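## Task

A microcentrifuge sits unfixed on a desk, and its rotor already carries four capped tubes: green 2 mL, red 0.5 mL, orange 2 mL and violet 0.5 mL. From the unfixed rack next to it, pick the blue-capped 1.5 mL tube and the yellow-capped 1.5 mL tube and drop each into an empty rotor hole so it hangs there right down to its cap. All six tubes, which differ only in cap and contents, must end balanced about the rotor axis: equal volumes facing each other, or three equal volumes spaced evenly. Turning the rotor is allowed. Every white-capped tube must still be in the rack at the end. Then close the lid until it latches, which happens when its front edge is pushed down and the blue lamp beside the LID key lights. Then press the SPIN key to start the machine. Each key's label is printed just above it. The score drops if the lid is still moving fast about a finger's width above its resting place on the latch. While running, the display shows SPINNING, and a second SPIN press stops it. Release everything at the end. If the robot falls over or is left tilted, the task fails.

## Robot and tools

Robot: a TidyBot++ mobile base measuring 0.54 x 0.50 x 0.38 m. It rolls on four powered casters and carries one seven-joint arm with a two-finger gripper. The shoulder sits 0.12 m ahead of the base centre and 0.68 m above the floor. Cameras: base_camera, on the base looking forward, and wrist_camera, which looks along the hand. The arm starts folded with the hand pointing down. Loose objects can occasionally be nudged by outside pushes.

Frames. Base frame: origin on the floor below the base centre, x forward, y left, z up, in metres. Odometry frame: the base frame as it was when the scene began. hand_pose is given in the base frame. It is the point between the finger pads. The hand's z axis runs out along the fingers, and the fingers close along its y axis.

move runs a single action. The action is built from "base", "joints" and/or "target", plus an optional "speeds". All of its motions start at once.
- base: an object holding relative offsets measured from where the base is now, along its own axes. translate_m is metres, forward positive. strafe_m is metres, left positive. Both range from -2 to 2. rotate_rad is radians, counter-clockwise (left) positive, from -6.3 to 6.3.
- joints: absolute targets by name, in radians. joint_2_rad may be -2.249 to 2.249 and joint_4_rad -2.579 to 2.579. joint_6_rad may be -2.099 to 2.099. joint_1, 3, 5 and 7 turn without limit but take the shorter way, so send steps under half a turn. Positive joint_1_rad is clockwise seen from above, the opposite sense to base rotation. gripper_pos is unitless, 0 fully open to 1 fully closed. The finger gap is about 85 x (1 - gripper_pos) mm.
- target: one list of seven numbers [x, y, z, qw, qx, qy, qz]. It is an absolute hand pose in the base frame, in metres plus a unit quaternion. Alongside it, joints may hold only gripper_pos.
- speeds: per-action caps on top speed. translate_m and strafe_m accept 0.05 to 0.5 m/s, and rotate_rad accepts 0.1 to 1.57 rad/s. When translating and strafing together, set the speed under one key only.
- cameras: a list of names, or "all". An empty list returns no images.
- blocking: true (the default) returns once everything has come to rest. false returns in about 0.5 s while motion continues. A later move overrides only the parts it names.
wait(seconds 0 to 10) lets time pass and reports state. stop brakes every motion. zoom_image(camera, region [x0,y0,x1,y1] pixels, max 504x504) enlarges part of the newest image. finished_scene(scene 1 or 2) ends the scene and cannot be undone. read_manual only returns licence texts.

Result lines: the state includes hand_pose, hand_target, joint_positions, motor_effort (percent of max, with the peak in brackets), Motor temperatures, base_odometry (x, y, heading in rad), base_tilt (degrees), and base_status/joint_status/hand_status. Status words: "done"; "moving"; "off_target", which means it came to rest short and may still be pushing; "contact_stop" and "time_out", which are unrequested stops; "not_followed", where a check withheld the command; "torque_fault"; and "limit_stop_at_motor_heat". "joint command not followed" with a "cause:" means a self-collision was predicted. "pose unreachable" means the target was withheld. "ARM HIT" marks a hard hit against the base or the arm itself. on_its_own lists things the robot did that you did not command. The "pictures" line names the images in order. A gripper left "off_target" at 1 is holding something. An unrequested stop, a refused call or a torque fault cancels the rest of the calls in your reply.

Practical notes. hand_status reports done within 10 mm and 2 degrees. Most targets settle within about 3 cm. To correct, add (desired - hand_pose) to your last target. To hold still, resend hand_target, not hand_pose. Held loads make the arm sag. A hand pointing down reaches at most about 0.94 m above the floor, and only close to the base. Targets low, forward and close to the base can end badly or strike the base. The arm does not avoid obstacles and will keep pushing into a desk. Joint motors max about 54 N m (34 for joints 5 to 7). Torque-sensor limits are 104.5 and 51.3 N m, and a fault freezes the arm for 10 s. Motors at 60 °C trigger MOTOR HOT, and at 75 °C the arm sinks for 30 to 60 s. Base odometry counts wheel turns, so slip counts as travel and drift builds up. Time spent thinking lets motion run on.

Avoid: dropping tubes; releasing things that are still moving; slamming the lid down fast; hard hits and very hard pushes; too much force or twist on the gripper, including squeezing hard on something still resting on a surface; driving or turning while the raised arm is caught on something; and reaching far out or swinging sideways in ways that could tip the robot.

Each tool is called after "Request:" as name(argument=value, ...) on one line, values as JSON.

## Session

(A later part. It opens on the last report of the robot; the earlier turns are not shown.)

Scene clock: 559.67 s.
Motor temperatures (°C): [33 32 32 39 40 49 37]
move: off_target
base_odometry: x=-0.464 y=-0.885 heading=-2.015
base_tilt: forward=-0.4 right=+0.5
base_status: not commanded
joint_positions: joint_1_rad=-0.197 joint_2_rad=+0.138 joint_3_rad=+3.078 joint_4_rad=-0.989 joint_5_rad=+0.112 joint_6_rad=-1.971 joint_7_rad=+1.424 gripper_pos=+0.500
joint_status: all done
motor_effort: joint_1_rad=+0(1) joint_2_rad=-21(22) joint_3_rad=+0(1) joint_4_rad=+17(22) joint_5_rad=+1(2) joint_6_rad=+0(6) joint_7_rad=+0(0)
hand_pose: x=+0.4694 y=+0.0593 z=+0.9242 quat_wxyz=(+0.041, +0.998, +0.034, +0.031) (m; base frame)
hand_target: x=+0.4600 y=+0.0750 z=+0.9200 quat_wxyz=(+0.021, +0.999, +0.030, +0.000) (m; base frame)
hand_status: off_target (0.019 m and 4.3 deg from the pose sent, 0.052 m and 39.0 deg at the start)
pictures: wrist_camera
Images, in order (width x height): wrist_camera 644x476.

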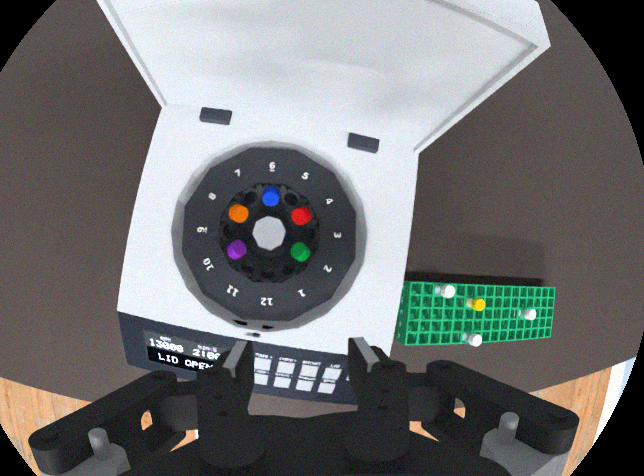

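Request:
move(target=[0.528, 0.085, 0.87, -0.015, 0.999, 0.03, -0.03], joints={"gripper_pos": 1.0}, cameras=["wrist_camera"])

Request:
zoom_image(camera="wrist_camera", region=[220, 260, 380, 400])

Scene clock: 591.73 s.
Motor temperatures (°C): [33 32 32 39 40 49 37]
move: off_target
base_odometry: x=-0.464 y=-0.885 heading=-2.015
base_tilt: forward=-0.4 right=+0.5
base_status: not commanded
joint_positions: joint_1_rad=-0.180 joint_2_rad=+0.323 joint_3_rad=+3.113 joint_4_rad=-0.932 joint_5_rad=+0.023 joint_6_rad=-1.974 joint_7_rad=+1.424 gripper_pos=+0.999
joint_status: all done
motor_effort: joint_1_rad=+0(1) joint_2_rad=-28(32) joint_3_rad=+0(1) joint_4_rad=+17(18) joint_5_rad=+1(2) joint_6_rad=-1(2) joint_7_rad=+0(0)
hand_pose: x=+0.5167 y=+0.0763 z=+0.8686 quat_wxyz=(+0.014, +0.999, +0.026, -0.042) (m; base frame)
hand_target: x=+0.5280 y=+0.0850 z=+0.8700 quat_wxyz=(-0.015, +0.999, +0.030, -0.030) (m; base frame)
hand_status: off_target (0.014 m and 3.6 deg from the pose sent, 0.084 m and 9.5 deg at the start)
pictures: wrist_camera
Images, in order (width x height): wrist_camera 644x476.

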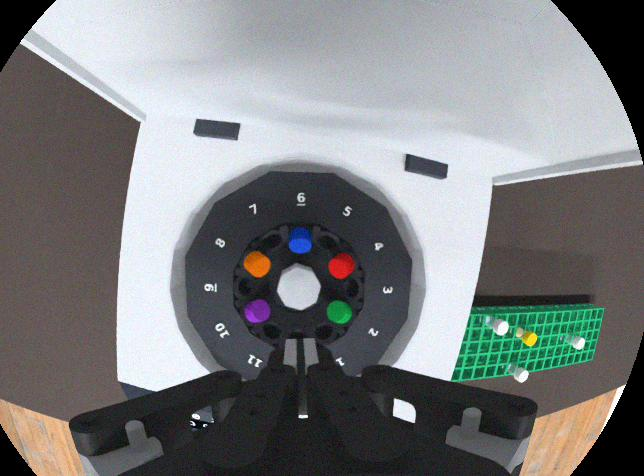

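Scaled by 3.150.

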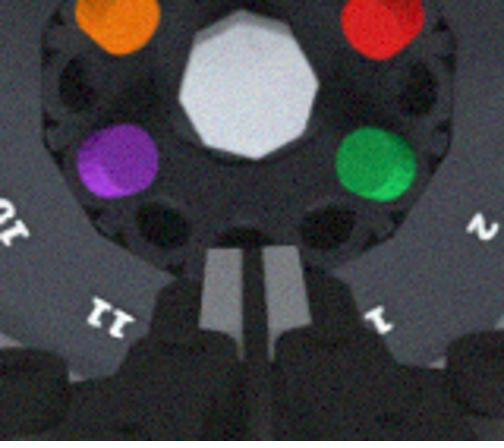

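Request:
move(target=[0.551, 0.086, 0.847, -0.03, 0.999, 0.01, 0.015], cameras=["wrist_camera"])

Request:
zoom_image(camera="wrist_camera", region=[220, 260, 380, 400])

Scene clock: 612.00 s.
Motor temperatures (°C): [33 32 32 39 40 49 37]
move: off_target
base_odometry: x=-0.464 y=-0.885 heading=-2.015
base_tilt: forward=-0.4 right=+0.5
base_status: not commanded
joint_positions: joint_1_rad=-0.160 joint_2_rad=+0.305 joint_3_rad=+3.113 joint_4_rad=-1.013 joint_5_rad=+0.009 joint_6_rad=-1.816 joint_7_rad=+1.424 gripper_pos=+0.999
joint_status: not commanded
motor_effort: joint_1_rad=+0(1) joint_2_rad=-28(29) joint_3_rad=+0(1) joint_4_rad=+18(18) joint_5_rad=+0(1) joint_6_rad=+0(1) joint_7_rad=+0(0)
hand_pose: x=+0.5450 y=+0.0779 z=+0.8505 quat_wxyz=(-0.001, +1.000, +0.019, +0.004) (m; base frame)
hand_target: x=+0.5510 y=+0.0860 z=+0.8470 quat_wxyz=(-0.030, +0.999, +0.010, +0.015) (m; base frame)
hand_status: off_target (0.011 m and 3.7 deg from the pose sent, 0.042 m and 8.4 deg at the start)
pictures: wrist_camera
Images, in order (width x height): wrist_camera 644x476.

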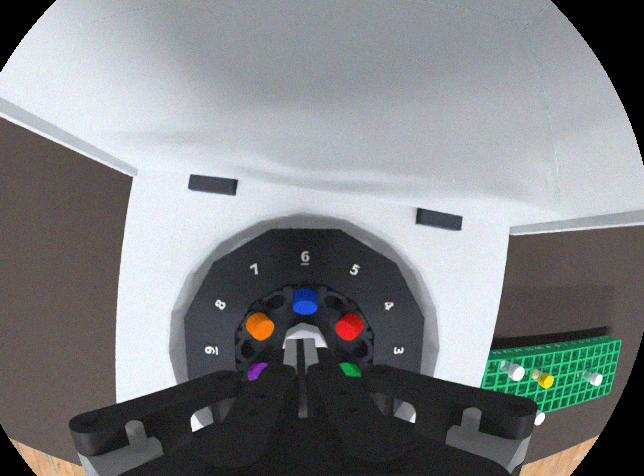

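Scaled by 3.150.

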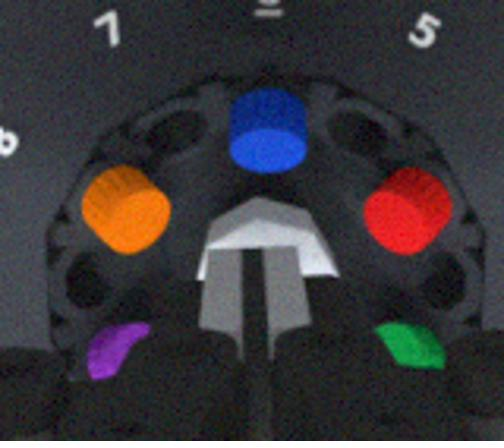

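Request:
move(target=[0.549, 0.0855, 0.833, -0.03, 0.999, 0.01, 0.010], cameras=[])

Request:
move(target=[0.549, 0.0855, 0.823, -0.03, 0.999, 0.01, 0.010], cameras=["wrist_camera"])

Request:
zoom_image(camera="wrist_camera", region=[220, 260, 380, 400])

Scene clock: 622.03 s.
Motor temperatures (°C): [33 32 32 39 40 49 37]
move: off_target
base_odometry: x=-0.464 y=-0.885 heading=-2.015
base_tilt: forward=-0.4 right=+0.5
base_status: not commanded
joint_positions: joint_1_rad=-0.157 joint_2_rad=+0.296 joint_3_rad=+3.113 joint_4_rad=-1.062 joint_5_rad=+0.007 joint_6_rad=-1.773 joint_7_rad=+1.424 gripper_pos=+0.999
joint_status: not commanded
motor_effort: joint_1_rad=+0(1) joint_2_rad=-27(28) joint_3_rad=-1(1) joint_4_rad=+17(18) joint_5_rad=+0(1) joint_6_rad=+0(2) joint_7_rad=+0(0)
hand_pose: x=+0.5453 y=+0.0771 z=+0.8396 quat_wxyz=(-0.001, +1.000, +0.018, +0.006) (m; base frame)
hand_target: x=+0.5490 y=+0.0855 z=+0.8330 quat_wxyz=(-0.030, +0.999, +0.010, +0.010) (m; base frame)
hand_status: off_target (0.011 m and 3.4 deg from the pose sent, 0.020 m and 3.6 deg at the start)
pictures: none
No camera images: "cameras" was empty.

Scene clock: 622.70 s.
Motor temperatures (°C): [33 32 32 39 40 49 37]
move: off_target
base_odometry: x=-0.464 y=-0.885 heading=-2.015
base_tilt: forward=-0.4 right=+0.5
base_status: not commanded
joint_positions: joint_1_rad=-0.156 joint_2_rad=+0.281 joint_3_rad=+3.113 joint_4_rad=-1.090 joint_5_rad=+0.007 joint_6_rad=-1.733 joint_7_rad=+1.424 gripper_pos=+0.999
joint_status: not commanded
motor_effort: joint_1_rad=+0(1) joint_2_rad=-24(27) joint_3_rad=-1(1) joint_4_rad=+16(17) joint_5_rad=+0(1) joint_6_rad=+0(1) joint_7_rad=+0(0)
hand_pose: x=+0.5482 y=+0.0775 z=+0.8376 quat_wxyz=(-0.003, +1.000, +0.018, +0.019) (m; base frame)
hand_target: x=+0.5490 y=+0.0855 z=+0.8230 quat_wxyz=(-0.030, +0.999, +0.010, +0.010) (m; base frame)
hand_status: off_target (0.017 m and 3.3 deg from the pose sent, 0.019 m and 3.4 deg at the start)
pictures: wrist_camera
Images, in order (width x height): wrist_camera 644x476.

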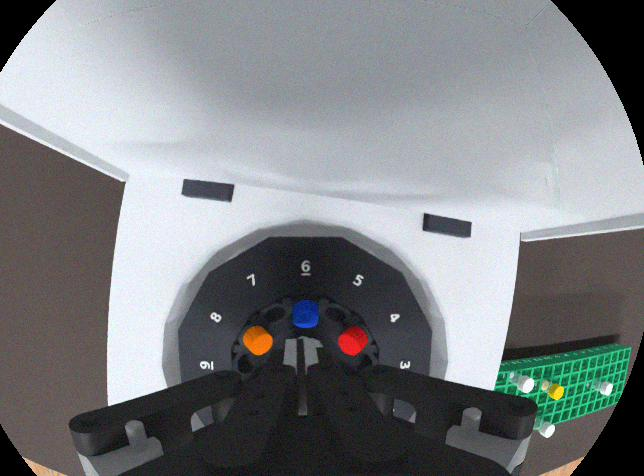

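Scaled by 3.150.

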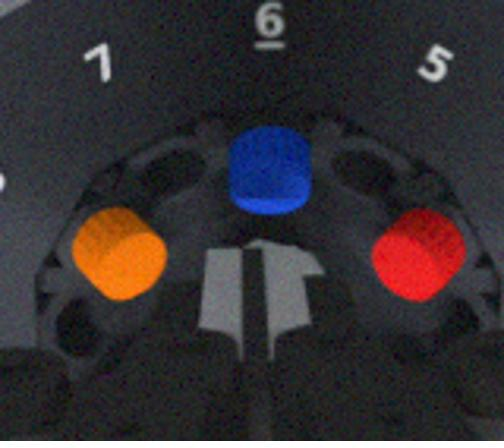

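Request:
move(joints={"joint_7_rad": 0.42}, cameras=["wrist_camera"])

Scene clock: 629.83 s.
Motor temperatures (°C): [33 32 32 39 40 49 37]
move: done
base_odometry: x=-0.464 y=-0.885 heading=-2.015
base_tilt: forward=-0.4 right=+0.5
base_status: not commanded
joint_positions: joint_1_rad=-0.155 joint_2_rad=+0.281 joint_3_rad=+3.113 joint_4_rad=-1.103 joint_5_rad=+0.007 joint_6_rad=-1.733 joint_7_rad=+0.472 gripper_pos=+0.999
joint_status: all done
motor_effort: joint_1_rad=+0(1) joint_2_rad=-28(28) joint_3_rad=+0(1) joint_4_rad=+18(18) joint_5_rad=+1(1) joint_6_rad=+0(1) joint_7_rad=+0(1)
hand_pose: x=+0.5452 y=+0.0765 z=+0.8336 quat_wxyz=(-0.008, +0.897, -0.443, +0.010) (m; base frame)
hand_target: x=+0.5490 y=+0.0855 z=+0.8230 quat_wxyz=(-0.031, +0.881, -0.472, -0.006) (m; base frame)
hand_status: not commanded
pictures: wrist_camera
Images, in order (width x height): wrist_camera 644x476.

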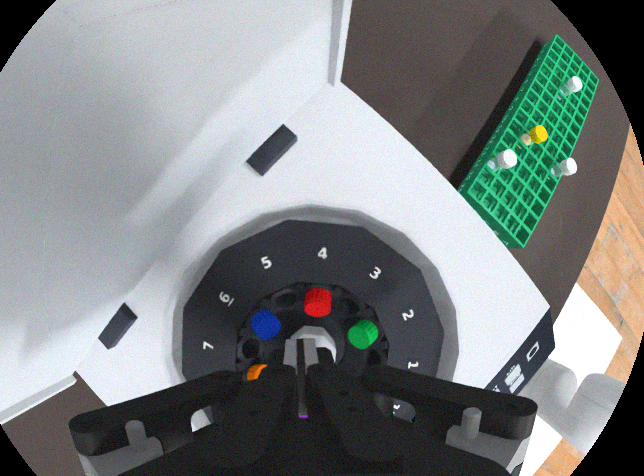

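Request:
move(target=[0.46,0.075,0.92,0,1,0.02,0], cameras=["wrist_camera"])

Request:
zoom_image(camera="wrist_camera", region=[180, 60, 460, 340])

Scene clock: 656.80 s.
Motor temperatures (°C): [33 32 32 38 40 49 37]
move: off_target
base_odometry: x=-0.464 y=-0.885 heading=-2.015
base_tilt: forward=-0.4 right=+0.5
base_status: not commanded
joint_positions: joint_1_rad=-0.167 joint_2_rad=+0.154 joint_3_rad=+3.113 joint_4_rad=-0.991 joint_5_rad=+0.007 joint_6_rad=-1.965 joint_7_rad=+1.338 gripper_pos=+0.999
joint_status: not commanded
motor_effort: joint_1_rad=+0(4) joint_2_rad=-21(30) joint_3_rad=+0(3) joint_4_rad=+17(20) joint_5_rad=+1(1) joint_6_rad=+0(1) joint_7_rad=+0(1)
hand_pose: x=+0.4727 y=+0.0681 z=+0.9163 quat_wxyz=(-0.002, +1.000, -0.020, +0.016) (m; base frame)
hand_target: x=+0.4600 y=+0.0750 z=+0.9200 quat_wxyz=(+0.000, +1.000, +0.020, +0.000) (m; base frame)
hand_status: off_target (0.015 m and 5.0 deg from the pose sent, 0.121 m and 54.9 deg at the start)
pictures: wrist_camera
Images, in order (width x height): wrist_camera 644x476.

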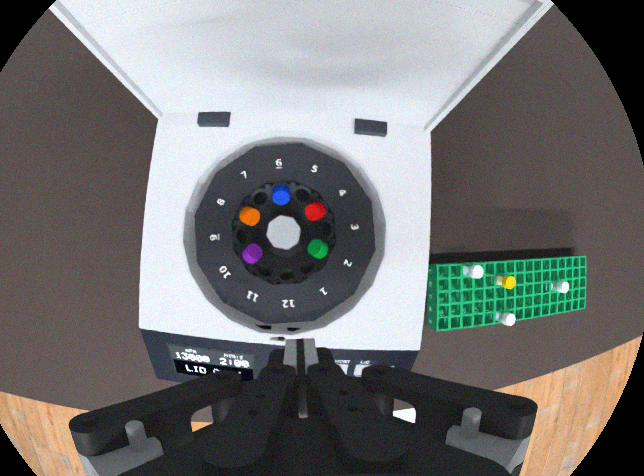

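Scaled by 1.800.

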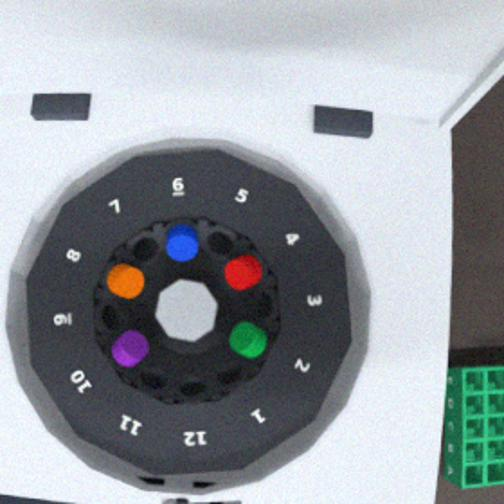

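Request:
move(target=[0.5171,0.0817,0.850,0,0.9962,0.0872,0], cameras=["wrist_camera"])

Request:
zoom_image(camera="wrist_camera", region=[160, 160, 480, 400])

Scene clock: 671.97 s.
Motor temperatures (°C): [33 32 32 38 40 49 37]
move: off_target
base_odometry: x=-0.464 y=-0.885 heading=-2.015
base_tilt: forward=-0.4 right=+0.5
base_status: not commanded
joint_positions: joint_1_rad=-0.167 joint_2_rad=+0.231 joint_3_rad=+3.113 joint_4_rad=-1.078 joint_5_rad=+0.007 joint_6_rad=-1.838 joint_7_rad=+1.482 gripper_pos=+0.999
joint_status: not commanded
motor_effort: joint_1_rad=+0(1) joint_2_rad=-25(29) joint_3_rad=+0(1) joint_4_rad=+18(19) joint_5_rad=+0(1) joint_6_rad=+0(1) joint_7_rad=+0(0)
hand_pose: x=+0.5098 y=+0.0750 z=+0.8615 quat_wxyz=(+0.001, +0.999, +0.052, -0.003) (m; base frame)
hand_target: x=+0.5171 y=+0.0817 z=+0.8500 quat_wxyz=(+0.000, +0.996, +0.087, +0.000) (m; base frame)
hand_status: off_target (0.015 m and 4.0 deg from the pose sent, 0.081 m and 12.5 deg at the start)
pictures: wrist_camera
Images, in order (width x height): wrist_camera 644x476.

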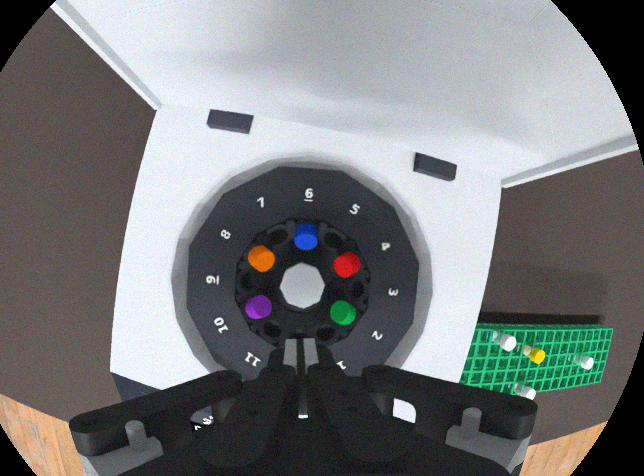

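Scaled by 1.575.

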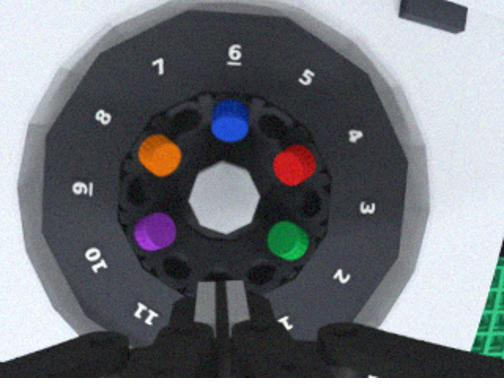

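Request:
move(target=[0.521,0.080,0.8185,0,0.9962,0.0872,0], cameras=["wrist_camera"])

Request:
zoom_image(camera="wrist_camera", region=[160, 160, 480, 400])

Scene clock: 679.90 s.
Motor temperatures (°C): [33 32 32 38 40 49 37]
move: off_target
base_odometry: x=-0.464 y=-0.885 heading=-2.015
base_tilt: forward=-0.4 right=+0.5
base_status: not commanded
joint_positions: joint_1_rad=-0.166 joint_2_rad=+0.231 joint_3_rad=+3.111 joint_4_rad=-1.184 joint_5_rad=+0.007 joint_6_rad=-1.742 joint_7_rad=+1.489 gripper_pos=+0.999
joint_status: not commanded
motor_effort: joint_1_rad=+0(1) joint_2_rad=-26(27) joint_3_rad=+0(1) joint_4_rad=+18(19) joint_5_rad=+0(1) joint_6_rad=+0(1) joint_7_rad=+0(0)
hand_pose: x=+0.5134 y=+0.0764 z=+0.8290 quat_wxyz=(+0.001, +0.998, +0.056, -0.008) (m; base frame)
hand_target: x=+0.5210 y=+0.0800 z=+0.8185 quat_wxyz=(+0.000, +0.996, +0.087, +0.000) (m; base frame)
hand_status: off_target (0.013 m and 3.6 deg from the pose sent, 0.045 m and 4.0 deg at the start)
pictures: wrist_camera
Images, in order (width x height): wrist_camera 644x476.

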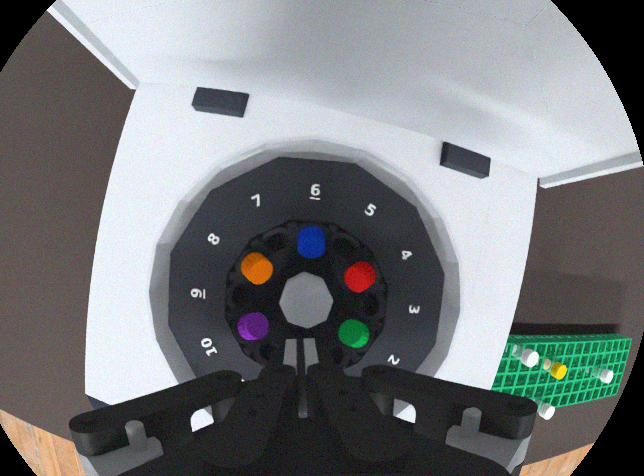

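Scaled by 1.575.

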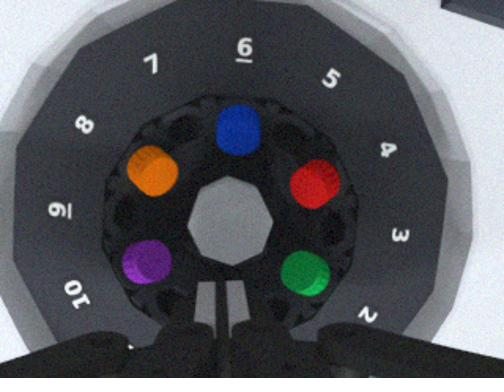

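Request:
move(target=[0.5245,0.061,0.8185,0,0.9537,0.3007,0], cameras=[])

Request:
move(target=[0.533,0.053,0.8185,0,0.866,0.5,0], cameras=["wrist_camera"])

Request:
zoom_image(camera="wrist_camera", region=[160, 160, 480, 400])

Scene clock: 692.87 s.
Motor temperatures (°C): [33 32 32 38 40 49 37]
move: off_target
base_odometry: x=-0.464 y=-0.885 heading=-2.015
base_tilt: forward=-0.4 right=+0.5
base_status: not commanded
joint_positions: joint_1_rad=-0.096 joint_2_rad=+0.231 joint_3_rad=+3.068 joint_4_rad=-1.184 joint_5_rad=+0.007 joint_6_rad=-1.739 joint_7_rad=+1.961 gripper_pos=+0.999
joint_status: not commanded
motor_effort: joint_1_rad=+0(1) joint_2_rad=-25(26) joint_3_rad=-1(1) joint_4_rad=+18(18) joint_5_rad=+0(1) joint_6_rad=+0(1) joint_7_rad=+0(0)
hand_pose: x=+0.5160 y=+0.0636 z=+0.8293 quat_wxyz=(-0.005, +0.962, +0.275, -0.005) (m; base frame)
hand_target: x=+0.5245 y=+0.0610 z=+0.8185 quat_wxyz=(+0.000, +0.954, +0.301, +0.000) (m; base frame)
hand_status: off_target (0.014 m and 3.2 deg from the pose sent, 0.022 m and 28.5 deg at the start)
pictures: none
No camera images: "cameras" was empty.

Scene clock: 694.07 s.
Motor temperatures (°C): [33 32 32 38 40 49 37]
move: off_target
base_odometry: x=-0.464 y=-0.885 heading=-2.015
base_tilt: forward=-0.4 right=+0.5
base_status: not commanded
joint_positions: joint_1_rad=-0.040 joint_2_rad=+0.233 joint_3_rad=+3.010 joint_4_rad=-1.184 joint_5_rad=+0.007 joint_6_rad=-1.738 joint_7_rad=+2.406 gripper_pos=+0.999
joint_status: not commanded
motor_effort: joint_1_rad=+0(1) joint_2_rad=-25(26) joint_3_rad=-1(1) joint_4_rad=+17(18) joint_5_rad=+1(1) joint_6_rad=+0(2) joint_7_rad=+0(0)
hand_pose: x=+0.5161 y=+0.0619 z=+0.8294 quat_wxyz=(-0.013, +0.877, +0.480, -0.001) (m; base frame)
hand_target: x=+0.5330 y=+0.0530 z=+0.8185 quat_wxyz=(+0.000, +0.866, +0.500, +0.000) (m; base frame)
hand_status: off_target (0.022 m and 3.0 deg from the pose sent, 0.023 m and 28.1 deg at the start)
pictures: wrist_camera
Images, in order (width x height): wrist_camera 644x476.

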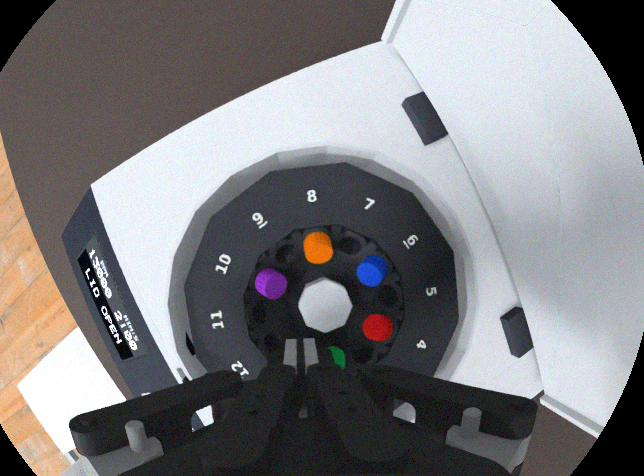

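Scaled by 1.575.

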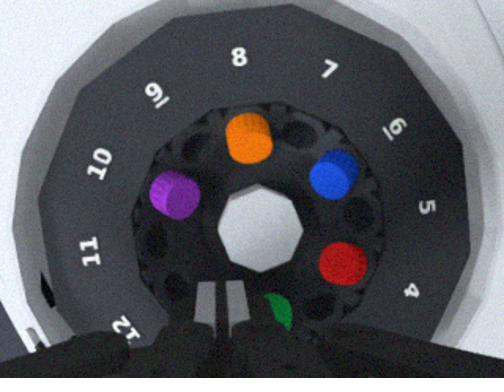

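Request:
move(target=[0.541,0.044,0.8185,0,0.866,0.5,0], cameras=["wrist_camera"])

Request:
zoom_image(camera="wrist_camera", region=[160, 160, 480, 400])

Scene clock: 710.13 s.
Motor temperatures (°C): [33 32 32 38 40 49 37]
move: off_target
base_odometry: x=-0.464 y=-0.885 heading=-2.015
base_tilt: forward=-0.4 right=+0.5
base_status: not commanded
joint_positions: joint_1_rad=-0.020 joint_2_rad=+0.249 joint_3_rad=+3.010 joint_4_rad=-1.170 joint_5_rad=+0.007 joint_6_rad=-1.737 joint_7_rad=+2.431 gripper_pos=+0.999
joint_status: not commanded
motor_effort: joint_1_rad=+0(1) joint_2_rad=-26(27) joint_3_rad=-1(2) joint_4_rad=+17(18) joint_5_rad=+0(2) joint_6_rad=-1(2) joint_7_rad=+0(0)
hand_pose: x=+0.5237 y=+0.0548 z=+0.8270 quat_wxyz=(-0.014, +0.876, +0.483, -0.001) (m; base frame)
hand_target: x=+0.5410 y=+0.0440 z=+0.8185 quat_wxyz=(+0.000, +0.866, +0.500, +0.000) (m; base frame)
hand_status: off_target (0.022 m and 2.8 deg from the pose sent, 0.033 m and 3.0 deg at the start)
pictures: wrist_camera
Images, in order (width x height): wrist_camera 644x476.

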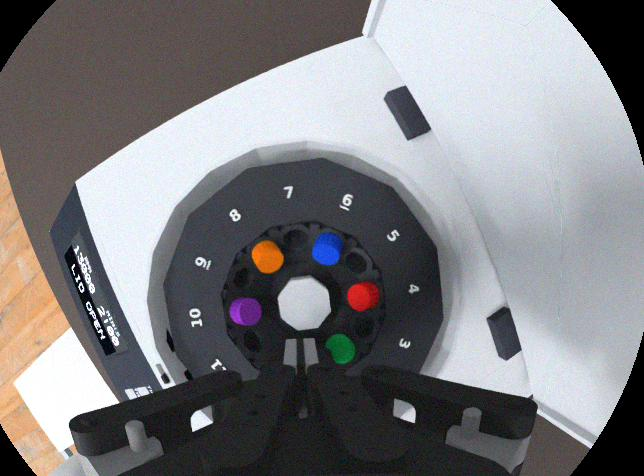

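Scaled by 1.575.

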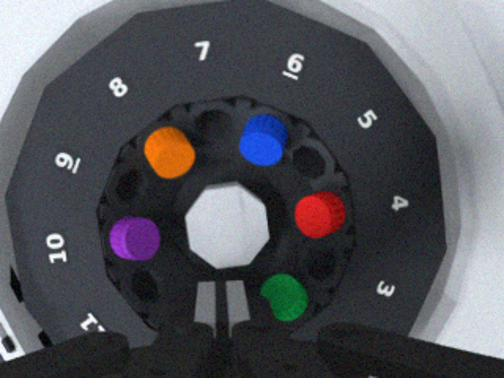

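Request:
move(target=[0.550,0.046,0.8195,0,0.793,0.609,0], cameras=[])

Request:
move(target=[0.558,0.048,0.8195,0,0.737,0.676,0], cameras=["wrist_camera"])

Request:
zoom_image(camera="wrist_camera", region=[160, 160, 480, 400])

Scene clock: 726.17 s.
Motor temperatures (°C): [33 32 32 38 40 49 37]
move: off_target
base_odometry: x=-0.464 y=-0.885 heading=-2.015
base_tilt: forward=-0.4 right=+0.5
base_status: not commanded
joint_positions: joint_1_rad=+0.003 joint_2_rad=+0.274 joint_3_rad=+2.965 joint_4_rad=-1.137 joint_5_rad=+0.010 joint_6_rad=-1.737 joint_7_rad=+2.686 gripper_pos=+0.999
joint_status: not commanded
motor_effort: joint_1_rad=+0(1) joint_2_rad=-26(27) joint_3_rad=-1(2) joint_4_rad=+18(18) joint_5_rad=+0(1) joint_6_rad=+0(1) joint_7_rad=+0(0)
hand_pose: x=+0.5343 y=+0.0612 z=+0.8274 quat_wxyz=(-0.017, +0.802, +0.597, +0.007) (m; base frame)
hand_target: x=+0.5500 y=+0.0460 z=+0.8195 quat_wxyz=(+0.000, +0.793, +0.609, +0.000) (m; base frame)
hand_status: off_target (0.023 m and 2.8 deg from the pose sent, 0.029 m and 17.4 deg at the start)
pictures: none
No camera images: "cameras" was empty.

Scene clock: 727.13 s.
Motor temperatures (°C): [33 32 32 38 40 49 37]
move: off_target
base_odometry: x=-0.464 y=-0.885 heading=-2.015
base_tilt: forward=-0.4 right=+0.5
base_status: not commanded
joint_positions: joint_1_rad=+0.016 joint_2_rad=+0.298 joint_3_rad=+2.932 joint_4_rad=-1.106 joint_5_rad=+0.017 joint_6_rad=-1.737 joint_7_rad=+2.851 gripper_pos=+0.999
joint_status: not commanded
motor_effort: joint_1_rad=+0(1) joint_2_rad=-27(28) joint_3_rad=-1(2) joint_4_rad=+17(18) joint_5_rad=+0(0) joint_6_rad=+0(1) joint_7_rad=+0(0)
hand_pose: x=+0.5448 y=+0.0665 z=+0.8278 quat_wxyz=(-0.017, +0.745, +0.667, +0.015) (m; base frame)
hand_target: x=+0.5580 y=+0.0480 z=+0.8195 quat_wxyz=(+0.000, +0.737, +0.676, +0.000) (m; base frame)
hand_status: off_target (0.024 m and 2.9 deg from the pose sent, 0.028 m and 11.9 deg at the start)
pictures: wrist_camera
Images, in order (width x height): wrist_camera 644x476.

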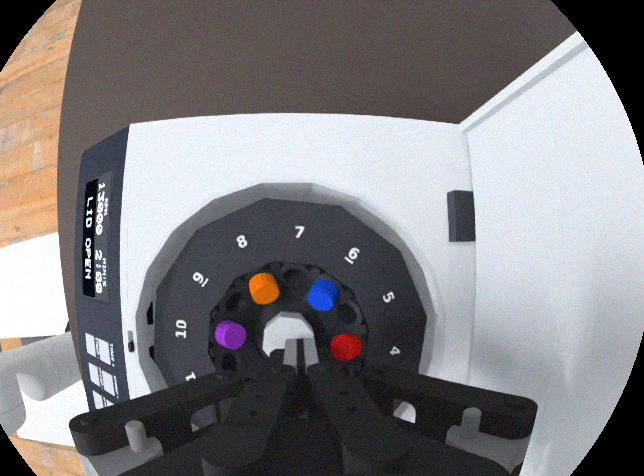

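Scaled by 1.575.

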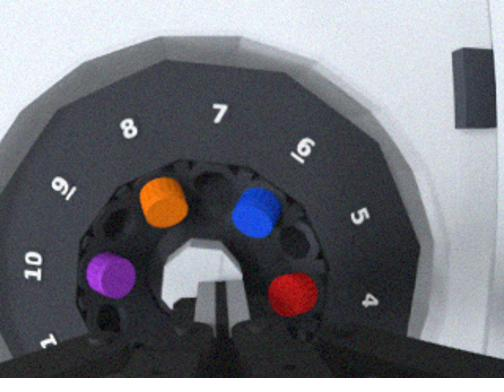

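Request:
move(target=[0.560,0.028,0.8195,0,0.737,0.676,0], cameras=["wrist_camera"])

Request:
zoom_image(camera="wrist_camera", region=[160, 160, 480, 400])

Scene clock: 734.50 s.
Motor temperatures (°C): [33 32 32 38 40 49 37]
move: off_target
base_odometry: x=-0.464 y=-0.885 heading=-2.015
base_tilt: forward=-0.4 right=+0.5
base_status: not commanded
joint_positions: joint_1_rad=+0.036 joint_2_rad=+0.299 joint_3_rad=+2.924 joint_4_rad=-1.105 joint_5_rad=+0.016 joint_6_rad=-1.737 joint_7_rad=+2.891 gripper_pos=+0.999
joint_status: not commanded
motor_effort: joint_1_rad=+3(5) joint_2_rad=-26(27) joint_3_rad=+2(5) joint_4_rad=+18(18) joint_5_rad=+3(10) joint_6_rad=+1(2) joint_7_rad=+0(0)
hand_pose: x=+0.5457 y=+0.0613 z=+0.8282 quat_wxyz=(-0.018, +0.735, +0.677, +0.017) (m; base frame)
hand_target: x=+0.5600 y=+0.0280 z=+0.8195 quat_wxyz=(+0.000, +0.737, +0.676, +0.000) (m; base frame)
hand_status: off_target (0.037 m and 2.8 deg from the pose sent, 0.042 m and 2.9 deg at the start)
pictures: wrist_camera
Images, in order (width x height): wrist_camera 644x476.

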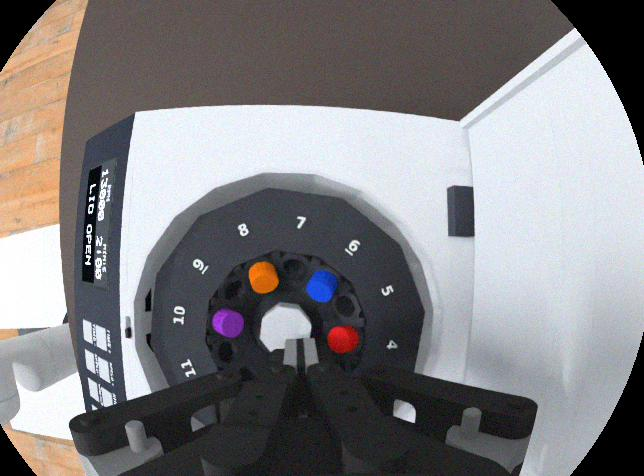

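Scaled by 1.575.

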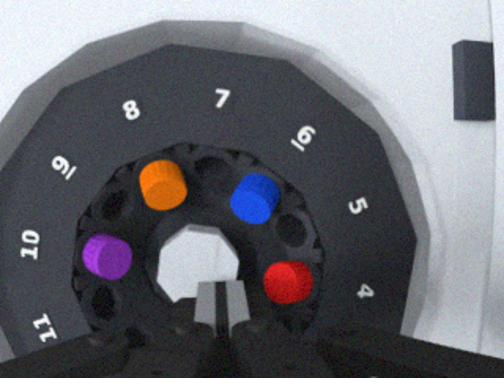

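Request:
move(target=[0.552,0.050,0.852,0,0.793,0.609,0], cameras=[])

Request:
move(target=[0.531,0.045,0.855,0,0.793,0.609,0], cameras=["wrist_camera"])

Request:
zoom_image(camera="wrist_camera", region=[160, 160, 480, 400])

Scene clock: 749.70 s.
Motor temperatures (°C): [33 32 32 38 40 49 37]
move: off_target
base_odometry: x=-0.464 y=-0.885 heading=-2.015
base_tilt: forward=-0.4 right=+0.5
base_status: not commanded
joint_positions: joint_1_rad=+0.011 joint_2_rad=+0.308 joint_3_rad=+2.947 joint_4_rad=-0.998 joint_5_rad=+0.028 joint_6_rad=-1.792 joint_7_rad=+2.767 gripper_pos=+0.999
joint_status: not commanded
motor_effort: joint_1_rad=+0(3) joint_2_rad=-27(29) joint_3_rad=-1(2) joint_4_rad=+18(18) joint_5_rad=+0(4) joint_6_rad=+0(1) joint_7_rad=+0(0)
hand_pose: x=+0.5566 y=+0.0598 z=+0.8567 quat_wxyz=(-0.002, +0.776, +0.629, +0.029) (m; base frame)
hand_target: x=+0.5520 y=+0.0500 z=+0.8520 quat_wxyz=(+0.000, +0.793, +0.609, +0.000) (m; base frame)
hand_status: off_target (0.012 m and 4.5 deg from the pose sent, 0.027 m and 10.6 deg at the start)
pictures: none
No camera images: "cameras" was empty.

Scene clock: 750.53 s.
Motor temperatures (°C): [33 32 32 38 40 49 37]
move: off_target
base_odometry: x=-0.464 y=-0.885 heading=-2.015
base_tilt: forward=-0.4 right=+0.5
base_status: not commanded
joint_positions: joint_1_rad=+0.011 joint_2_rad=+0.276 joint_3_rad=+2.951 joint_4_rad=-1.029 joint_5_rad=+0.028 joint_6_rad=-1.792 joint_7_rad=+2.767 gripper_pos=+0.999
joint_status: not commanded
motor_effort: joint_1_rad=+0(1) joint_2_rad=-27(29) joint_3_rad=-1(2) joint_4_rad=+18(18) joint_5_rad=+0(0) joint_6_rad=+0(1) joint_7_rad=+0(0)
hand_pose: x=+0.5443 y=+0.0575 z=+0.8606 quat_wxyz=(+0.002, +0.777, +0.629, +0.028) (m; base frame)
hand_target: x=+0.5310 y=+0.0450 z=+0.8550 quat_wxyz=(+0.000, +0.793, +0.609, +0.000) (m; base frame)
hand_status: off_target (0.019 m and 4.3 deg from the pose sent, 0.030 m and 4.5 deg at the start)
pictures: wrist_camera
Images, in order (width x height): wrist_camera 644x476.

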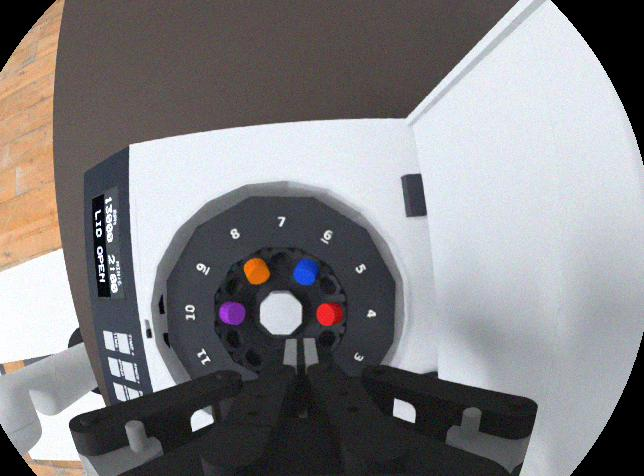

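Scaled by 1.575.

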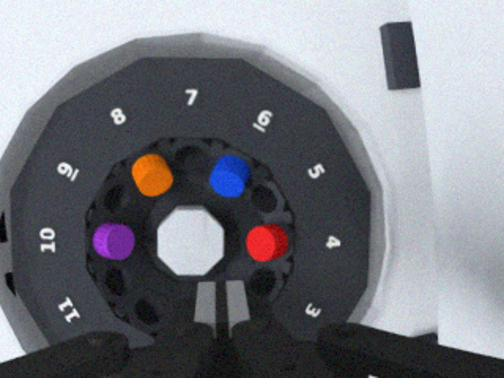

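Request:
move(target=[0.517,0.036,0.852,0,0.793,0.609,0], cameras=["wrist_camera"])

Request:
zoom_image(camera="wrist_camera", region=[160, 160, 480, 400])

Scene clock: 760.60 s.
Motor temperatures (°C): [33 32 32 38 40 49 37]
move: off_target
base_odometry: x=-0.464 y=-0.885 heading=-2.015
base_tilt: forward=-0.4 right=+0.5
base_status: not commanded
joint_positions: joint_1_rad=+0.013 joint_2_rad=+0.238 joint_3_rad=+2.968 joint_4_rad=-1.088 joint_5_rad=+0.028 joint_6_rad=-1.792 joint_7_rad=+2.767 gripper_pos=+0.999
joint_status: not commanded
motor_effort: joint_1_rad=+0(1) joint_2_rad=-26(27) joint_3_rad=-1(1) joint_4_rad=+18(18) joint_5_rad=+0(1) joint_6_rad=+0(1) joint_7_rad=+0(0)
hand_pose: x=+0.5253 y=+0.0496 z=+0.8574 quat_wxyz=(+0.001, +0.782, +0.623, +0.015) (m; base frame)
hand_target: x=+0.5170 y=+0.0360 z=+0.8520 quat_wxyz=(+0.000, +0.793, +0.609, +0.000) (m; base frame)
hand_status: off_target (0.017 m and 2.7 deg from the pose sent, 0.036 m and 4.3 deg at the start)
pictures: wrist_camera
Images, in order (width x height): wrist_camera 644x476.

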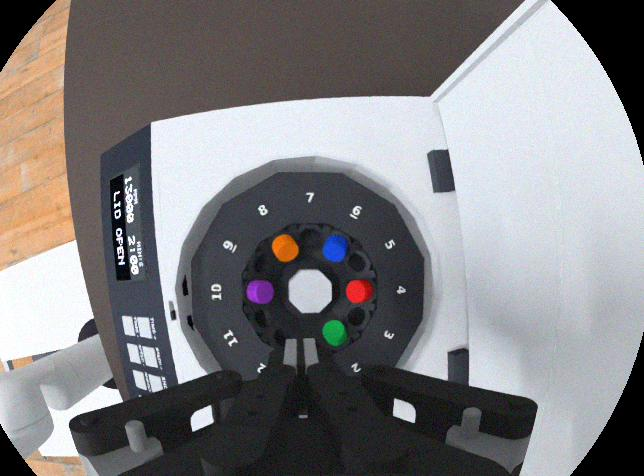

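Scaled by 1.575.

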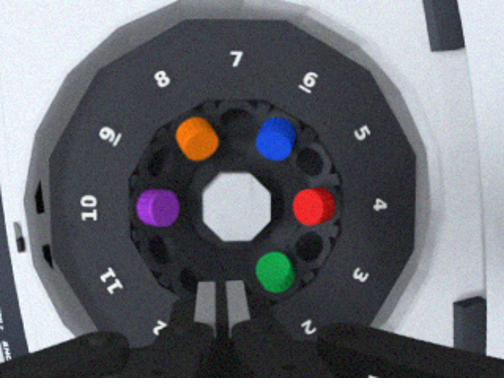

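Request:
move(target=[0.524,0.036,0.8175,0,0.793,0.609,0], cameras=[])

Request:
move(target=[0.547,0.034,0.8175,0,0.766,0.643,0], cameras=["wrist_camera"])

Request:
zoom_image(camera="wrist_camera", region=[160, 160, 480, 400])

Scene clock: 778.47 s.
Motor temperatures (°C): [33 32 32 38 40 49 37]
move: off_target
base_odometry: x=-0.464 y=-0.885 heading=-2.015
base_tilt: forward=-0.4 right=+0.5
base_status: not commanded
joint_positions: joint_1_rad=+0.014 joint_2_rad=+0.231 joint_3_rad=+2.968 joint_4_rad=-1.186 joint_5_rad=+0.028 joint_6_rad=-1.732 joint_7_rad=+2.767 gripper_pos=+0.999
joint_status: not commanded
motor_effort: joint_1_rad=+0(1) joint_2_rad=-22(27) joint_3_rad=-1(1) joint_4_rad=+16(19) joint_5_rad=+1(1) joint_6_rad=+0(1) joint_7_rad=+0(0)
hand_pose: x=+0.5181 y=+0.0495 z=+0.8297 quat_wxyz=(-0.006, +0.782, +0.624, +0.001) (m; base frame)
hand_target: x=+0.5240 y=+0.0360 z=+0.8175 quat_wxyz=(+0.000, +0.793, +0.609, +0.000) (m; base frame)
hand_status: off_target (0.019 m and 2.3 deg from the pose sent, 0.042 m and 2.7 deg at the start)
pictures: none
No camera images: "cameras" was empty.

Scene clock: 779.30 s.
Motor temperatures (°C): [33 32 32 38 40 49 37]
move: off_target
base_odometry: x=-0.464 y=-0.885 heading=-2.015
base_tilt: forward=-0.4 right=+0.5
base_status: not commanded
joint_positions: joint_1_rad=+0.037 joint_2_rad=+0.260 joint_3_rad=+2.961 joint_4_rad=-1.148 joint_5_rad=+0.028 joint_6_rad=-1.732 joint_7_rad=+2.801 gripper_pos=+0.999
joint_status: not commanded
motor_effort: joint_1_rad=+0(1) joint_2_rad=-25(25) joint_3_rad=-2(2) joint_4_rad=+17(18) joint_5_rad=+0(1) joint_6_rad=+0(2) joint_7_rad=+0(0)
hand_pose: x=+0.5331 y=+0.0433 z=+0.8298 quat_wxyz=(-0.007, +0.777, +0.630, +0.007) (m; base frame)
hand_target: x=+0.5470 y=+0.0340 z=+0.8175 quat_wxyz=(+0.000, +0.766, +0.643, +0.000) (m; base frame)
hand_status: off_target (0.021 m and 2.2 deg from the pose sent, 0.035 m and 2.9 deg at the start)
pictures: wrist_camera
Images, in order (width x height): wrist_camera 644x476.

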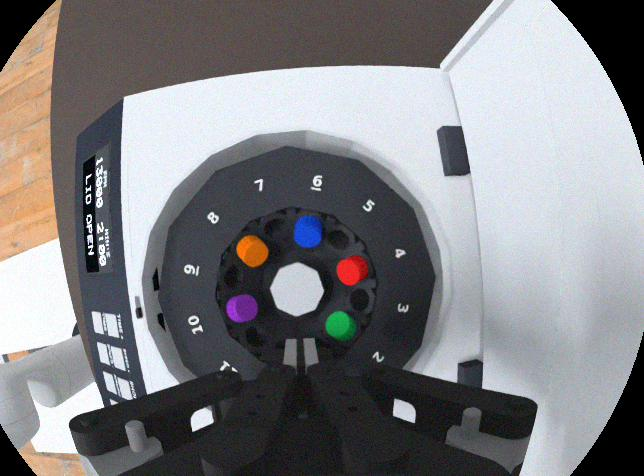

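Scaled by 1.575.

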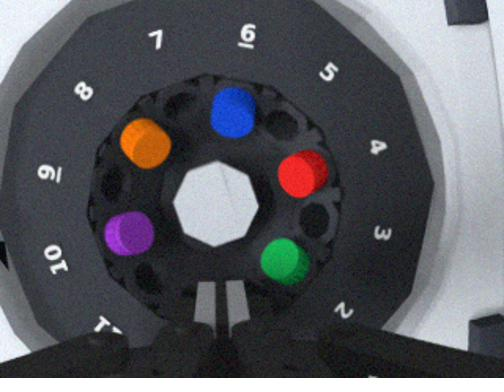

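Request:
move(target=[0.562,0.038,0.8175,0,0.695,0.719,0], cameras=["wrist_camera"])

Request:
zoom_image(camera="wrist_camera", region=[160, 160, 480, 400])

Scene clock: 788.10 s.
Motor temperatures (°C): [33 32 32 38 40 49 37]
move: off_target
base_odometry: x=-0.464 y=-0.885 heading=-2.015
base_tilt: forward=-0.4 right=+0.5
base_status: not commanded
joint_positions: joint_1_rad=+0.048 joint_2_rad=+0.307 joint_3_rad=+2.919 joint_4_rad=-1.102 joint_5_rad=+0.031 joint_6_rad=-1.732 joint_7_rad=+2.980 gripper_pos=+0.999
joint_status: not commanded
motor_effort: joint_1_rad=+0(1) joint_2_rad=-27(28) joint_3_rad=-1(3) joint_4_rad=+17(19) joint_5_rad=+0(2) joint_6_rad=+0(4) joint_7_rad=+0(0)
hand_pose: x=+0.5501 y=+0.0540 z=+0.8253 quat_wxyz=(-0.013, +0.708, +0.706, +0.014) (m; base frame)
hand_target: x=+0.5620 y=+0.0380 z=+0.8175 quat_wxyz=(+0.000, +0.695, +0.719, +0.000) (m; base frame)
hand_status: off_target (0.021 m and 3.0 deg from the pose sent, 0.032 m and 13.9 deg at the start)
pictures: wrist_camera
Images, in order (width x height): wrist_camera 644x476.

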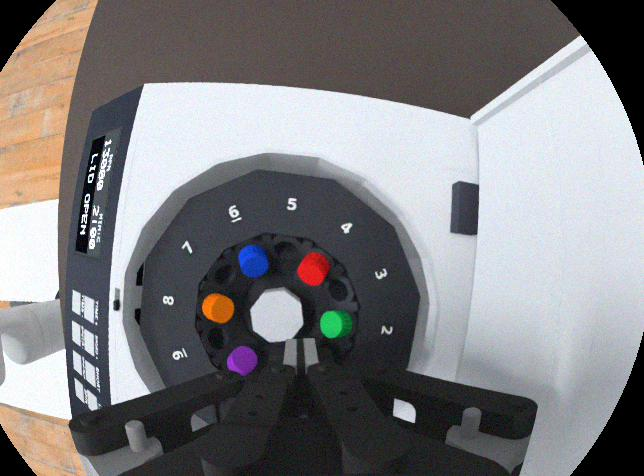

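Scaled by 1.575.

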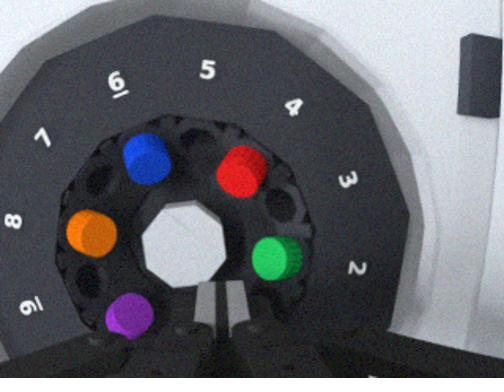

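Request:
move(target=[0.577,0.052,0.8175,0,0.500,0.866,0], cameras=["wrist_camera"])

Request:
zoom_image(camera="wrist_camera", region=[160, 160, 480, 400])

Scene clock: 800.07 s.
Motor temperatures (°C): [33 32 32 38 40 49 37]
move: off_target
base_odometry: x=-0.464 y=-0.885 heading=-2.015
base_tilt: forward=-0.4 right=+0.5
base_status: not commanded
joint_positions: joint_1_rad=+0.062 joint_2_rad=+0.357 joint_3_rad=+2.820 joint_4_rad=-1.040 joint_5_rad=+0.064 joint_6_rad=-1.743 joint_7_rad=+3.403 gripper_pos=+0.999
joint_status: not commanded
motor_effort: joint_1_rad=+0(1) joint_2_rad=-27(29) joint_3_rad=-1(2) joint_4_rad=+18(19) joint_5_rad=+1(1) joint_6_rad=+2(4) joint_7_rad=+0(0)
hand_pose: x=+0.5653 y=+0.0747 z=+0.8260 quat_wxyz=(-0.010, +0.515, +0.857, +0.023) (m; base frame)
hand_target: x=+0.5770 y=+0.0520 z=+0.8175 quat_wxyz=(+0.000, +0.500, +0.866, +0.000) (m; base frame)
hand_status: off_target (0.027 m and 3.5 deg from the pose sent, 0.028 m and 30.2 deg at the start)
pictures: wrist_camera
Images, in order (width x height): wrist_camera 644x476.

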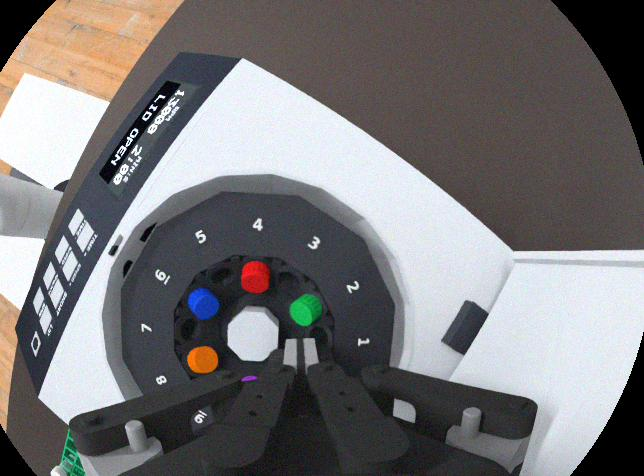

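Scaled by 1.575.

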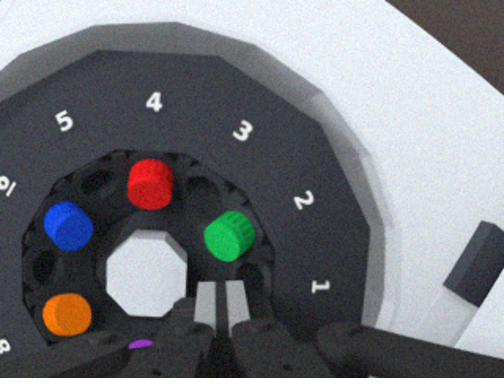

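Request:
move(target=[0.579,0.062,0.8175,0,0.470,0.883,0], cameras=["wrist_camera"])

Request:
zoom_image(camera="wrist_camera", region=[160, 160, 480, 400])

Scene clock: 809.23 s.
Motor temperatures (°C): [33 32 32 38 40 49 37]
move: off_target
base_odometry: x=-0.464 y=-0.885 heading=-2.015
base_tilt: forward=-0.4 right=+0.5
base_status: not commanded
joint_positions: joint_1_rad=+0.062 joint_2_rad=+0.363 joint_3_rad=+2.800 joint_4_rad=-1.031 joint_5_rad=+0.072 joint_6_rad=-1.748 joint_7_rad=+3.452 gripper_pos=+0.999
joint_status: not commanded
motor_effort: joint_1_rad=+1(2) joint_2_rad=-28(28) joint_3_rad=-2(2) joint_4_rad=+19(19) joint_5_rad=+1(1) joint_6_rad=+3(4) joint_7_rad=+0(0)
hand_pose: x=+0.5657 y=+0.0795 z=+0.8263 quat_wxyz=(-0.010, +0.486, +0.874, +0.023) (m; base frame)
hand_target: x=+0.5790 y=+0.0620 z=+0.8175 quat_wxyz=(+0.000, +0.470, +0.883, +0.000) (m; base frame)
hand_status: off_target (0.024 m and 3.6 deg from the pose sent, 0.020 m and 6.6 deg at the start)
pictures: wrist_camera
Images, in order (width x height): wrist_camera 644x476.

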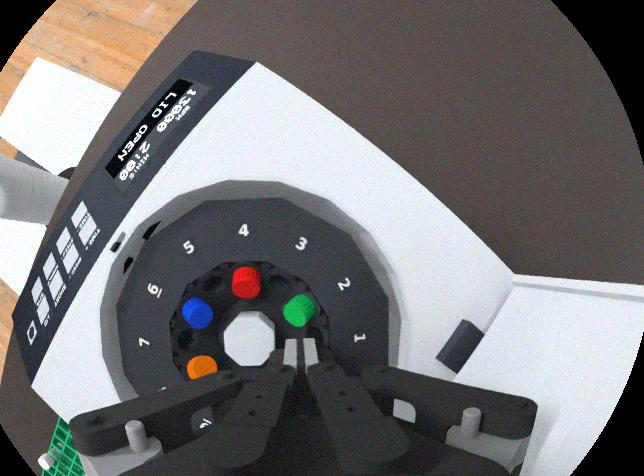

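Scaled by 1.575.

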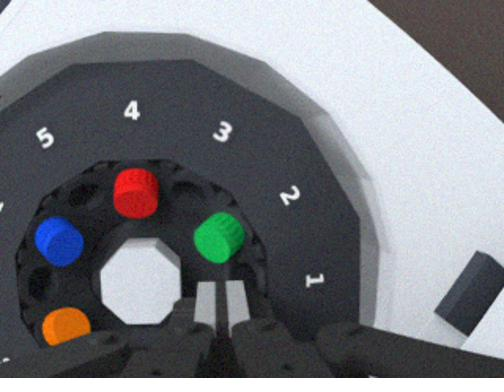

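Request:
move(target=[0.575,0.062,0.87,0,0.470,0.883,0], cameras=[])

Request:
move(target=[0.46,-0.02,0.91,0,0.999,0.03,0], joints={"gripper_pos":0.68}, cameras=[])

Request:
move(target=[0.465,-0.128,0.83,0,0.999,0.03,0], cameras=["wrist_camera"])

Request:
zoom_image(camera="wrist_camera", region=[180, 220, 420, 400])

Scene clock: 819.20 s.
Motor temperatures (°C): [33 32 32 38 40 49 37]
move: off_target
base_odometry: x=-0.464 y=-0.885 heading=-2.015
base_tilt: forward=-0.4 right=+0.5
base_status: not commanded
joint_positions: joint_1_rad=+0.039 joint_2_rad=+0.397 joint_3_rad=+2.800 joint_4_rad=-0.803 joint_5_rad=+0.085 joint_6_rad=-1.894 joint_7_rad=+3.457 gripper_pos=+0.999
joint_status: not commanded
motor_effort: joint_1_rad=+0(2) joint_2_rad=-30(31) joint_3_rad=-2(3) joint_4_rad=+17(22) joint_5_rad=+0(2) joint_6_rad=+0(7) joint_7_rad=+0(1)
hand_pose: x=+0.5770 y=+0.0795 z=+0.8804 quat_wxyz=(+0.006, +0.484, +0.874, +0.041) (m; base frame)
hand_target: x=+0.5750 y=+0.0620 z=+0.8700 quat_wxyz=(+0.000, +0.470, +0.883, +0.000) (m; base frame)
hand_status: off_target (0.020 m and 5.1 deg from the pose sent, 0.048 m and 3.6 deg at the start)
pictures: none
No camera images: "cameras" was empty.

Scene clock: 821.60 s.
Motor temperatures (°C): [33 32 32 38 40 49 37]
move: off_target
base_odometry: x=-0.464 y=-0.885 heading=-2.015
base_tilt: forward=-0.4 right=+0.5
base_status: not commanded
joint_positions: joint_1_rad=+0.023 joint_2_rad=+0.127 joint_3_rad=+3.179 joint_4_rad=-1.020 joint_5_rad=+0.052 joint_6_rad=-1.924 joint_7_rad=+1.757 gripper_pos=+0.680
joint_status: all done
motor_effort: joint_1_rad=+0(3) joint_2_rad=-20(31) joint_3_rad=+0(2) joint_4_rad=+17(19) joint_5_rad=+1(2) joint_6_rad=+1(3) joint_7_rad=+0(1)
hand_pose: x=+0.4796 y=-0.0344 z=+0.9182 quat_wxyz=(+0.030, +0.998, +0.053, +0.032) (m; base frame)
hand_target: x=+0.4600 y=-0.0200 z=+0.9100 quat_wxyz=(+0.000, +1.000, +0.030, +0.000) (m; base frame)
hand_status: off_target (0.026 m and 5.7 deg from the pose sent, 0.156 m and 118.6 deg at the start)
pictures: none
No camera images: "cameras" was empty.

Scene clock: 822.90 s.
Motor temperatures (°C): [33 32 32 38 40 49 37]
move: off_target
base_odometry: x=-0.464 y=-0.885 heading=-2.015
base_tilt: forward=-0.4 right=+0.5
base_status: not commanded
joint_positions: joint_1_rad=+0.218 joint_2_rad=+0.127 joint_3_rad=+3.287 joint_4_rad=-1.273 joint_5_rad=+0.037 joint_6_rad=-1.754 joint_7_rad=+1.958 gripper_pos=+0.680
joint_status: not commanded
motor_effort: joint_1_rad=+0(2) joint_2_rad=-22(23) joint_3_rad=+1(1) joint_4_rad=+18(19) joint_5_rad=+1(2) joint_6_rad=+0(1) joint_7_rad=+0(0)
hand_pose: x=+0.4538 y=-0.1343 z=+0.8421 quat_wxyz=(+0.023, +1.000, +0.009, -0.015) (m; base frame)
hand_target: x=+0.4650 y=-0.1280 z=+0.8300 quat_wxyz=(+0.000, +1.000, +0.030, +0.000) (m; base frame)
hand_status: off_target (0.018 m and 4.0 deg from the pose sent, 0.129 m and 5.7 deg at the start)
pictures: wrist_camera
Images, in order (width x height): wrist_camera 644x476.

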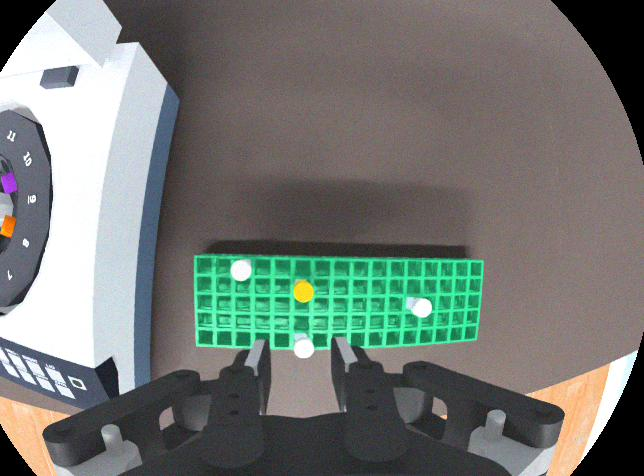

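Scaled by 2.100.

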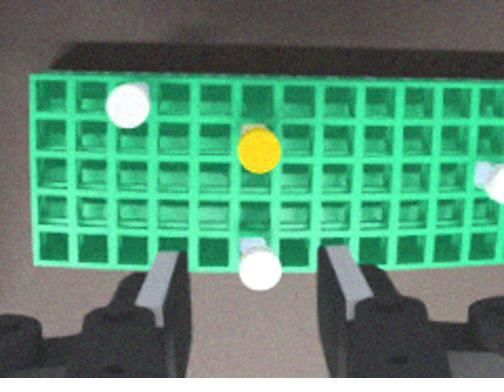

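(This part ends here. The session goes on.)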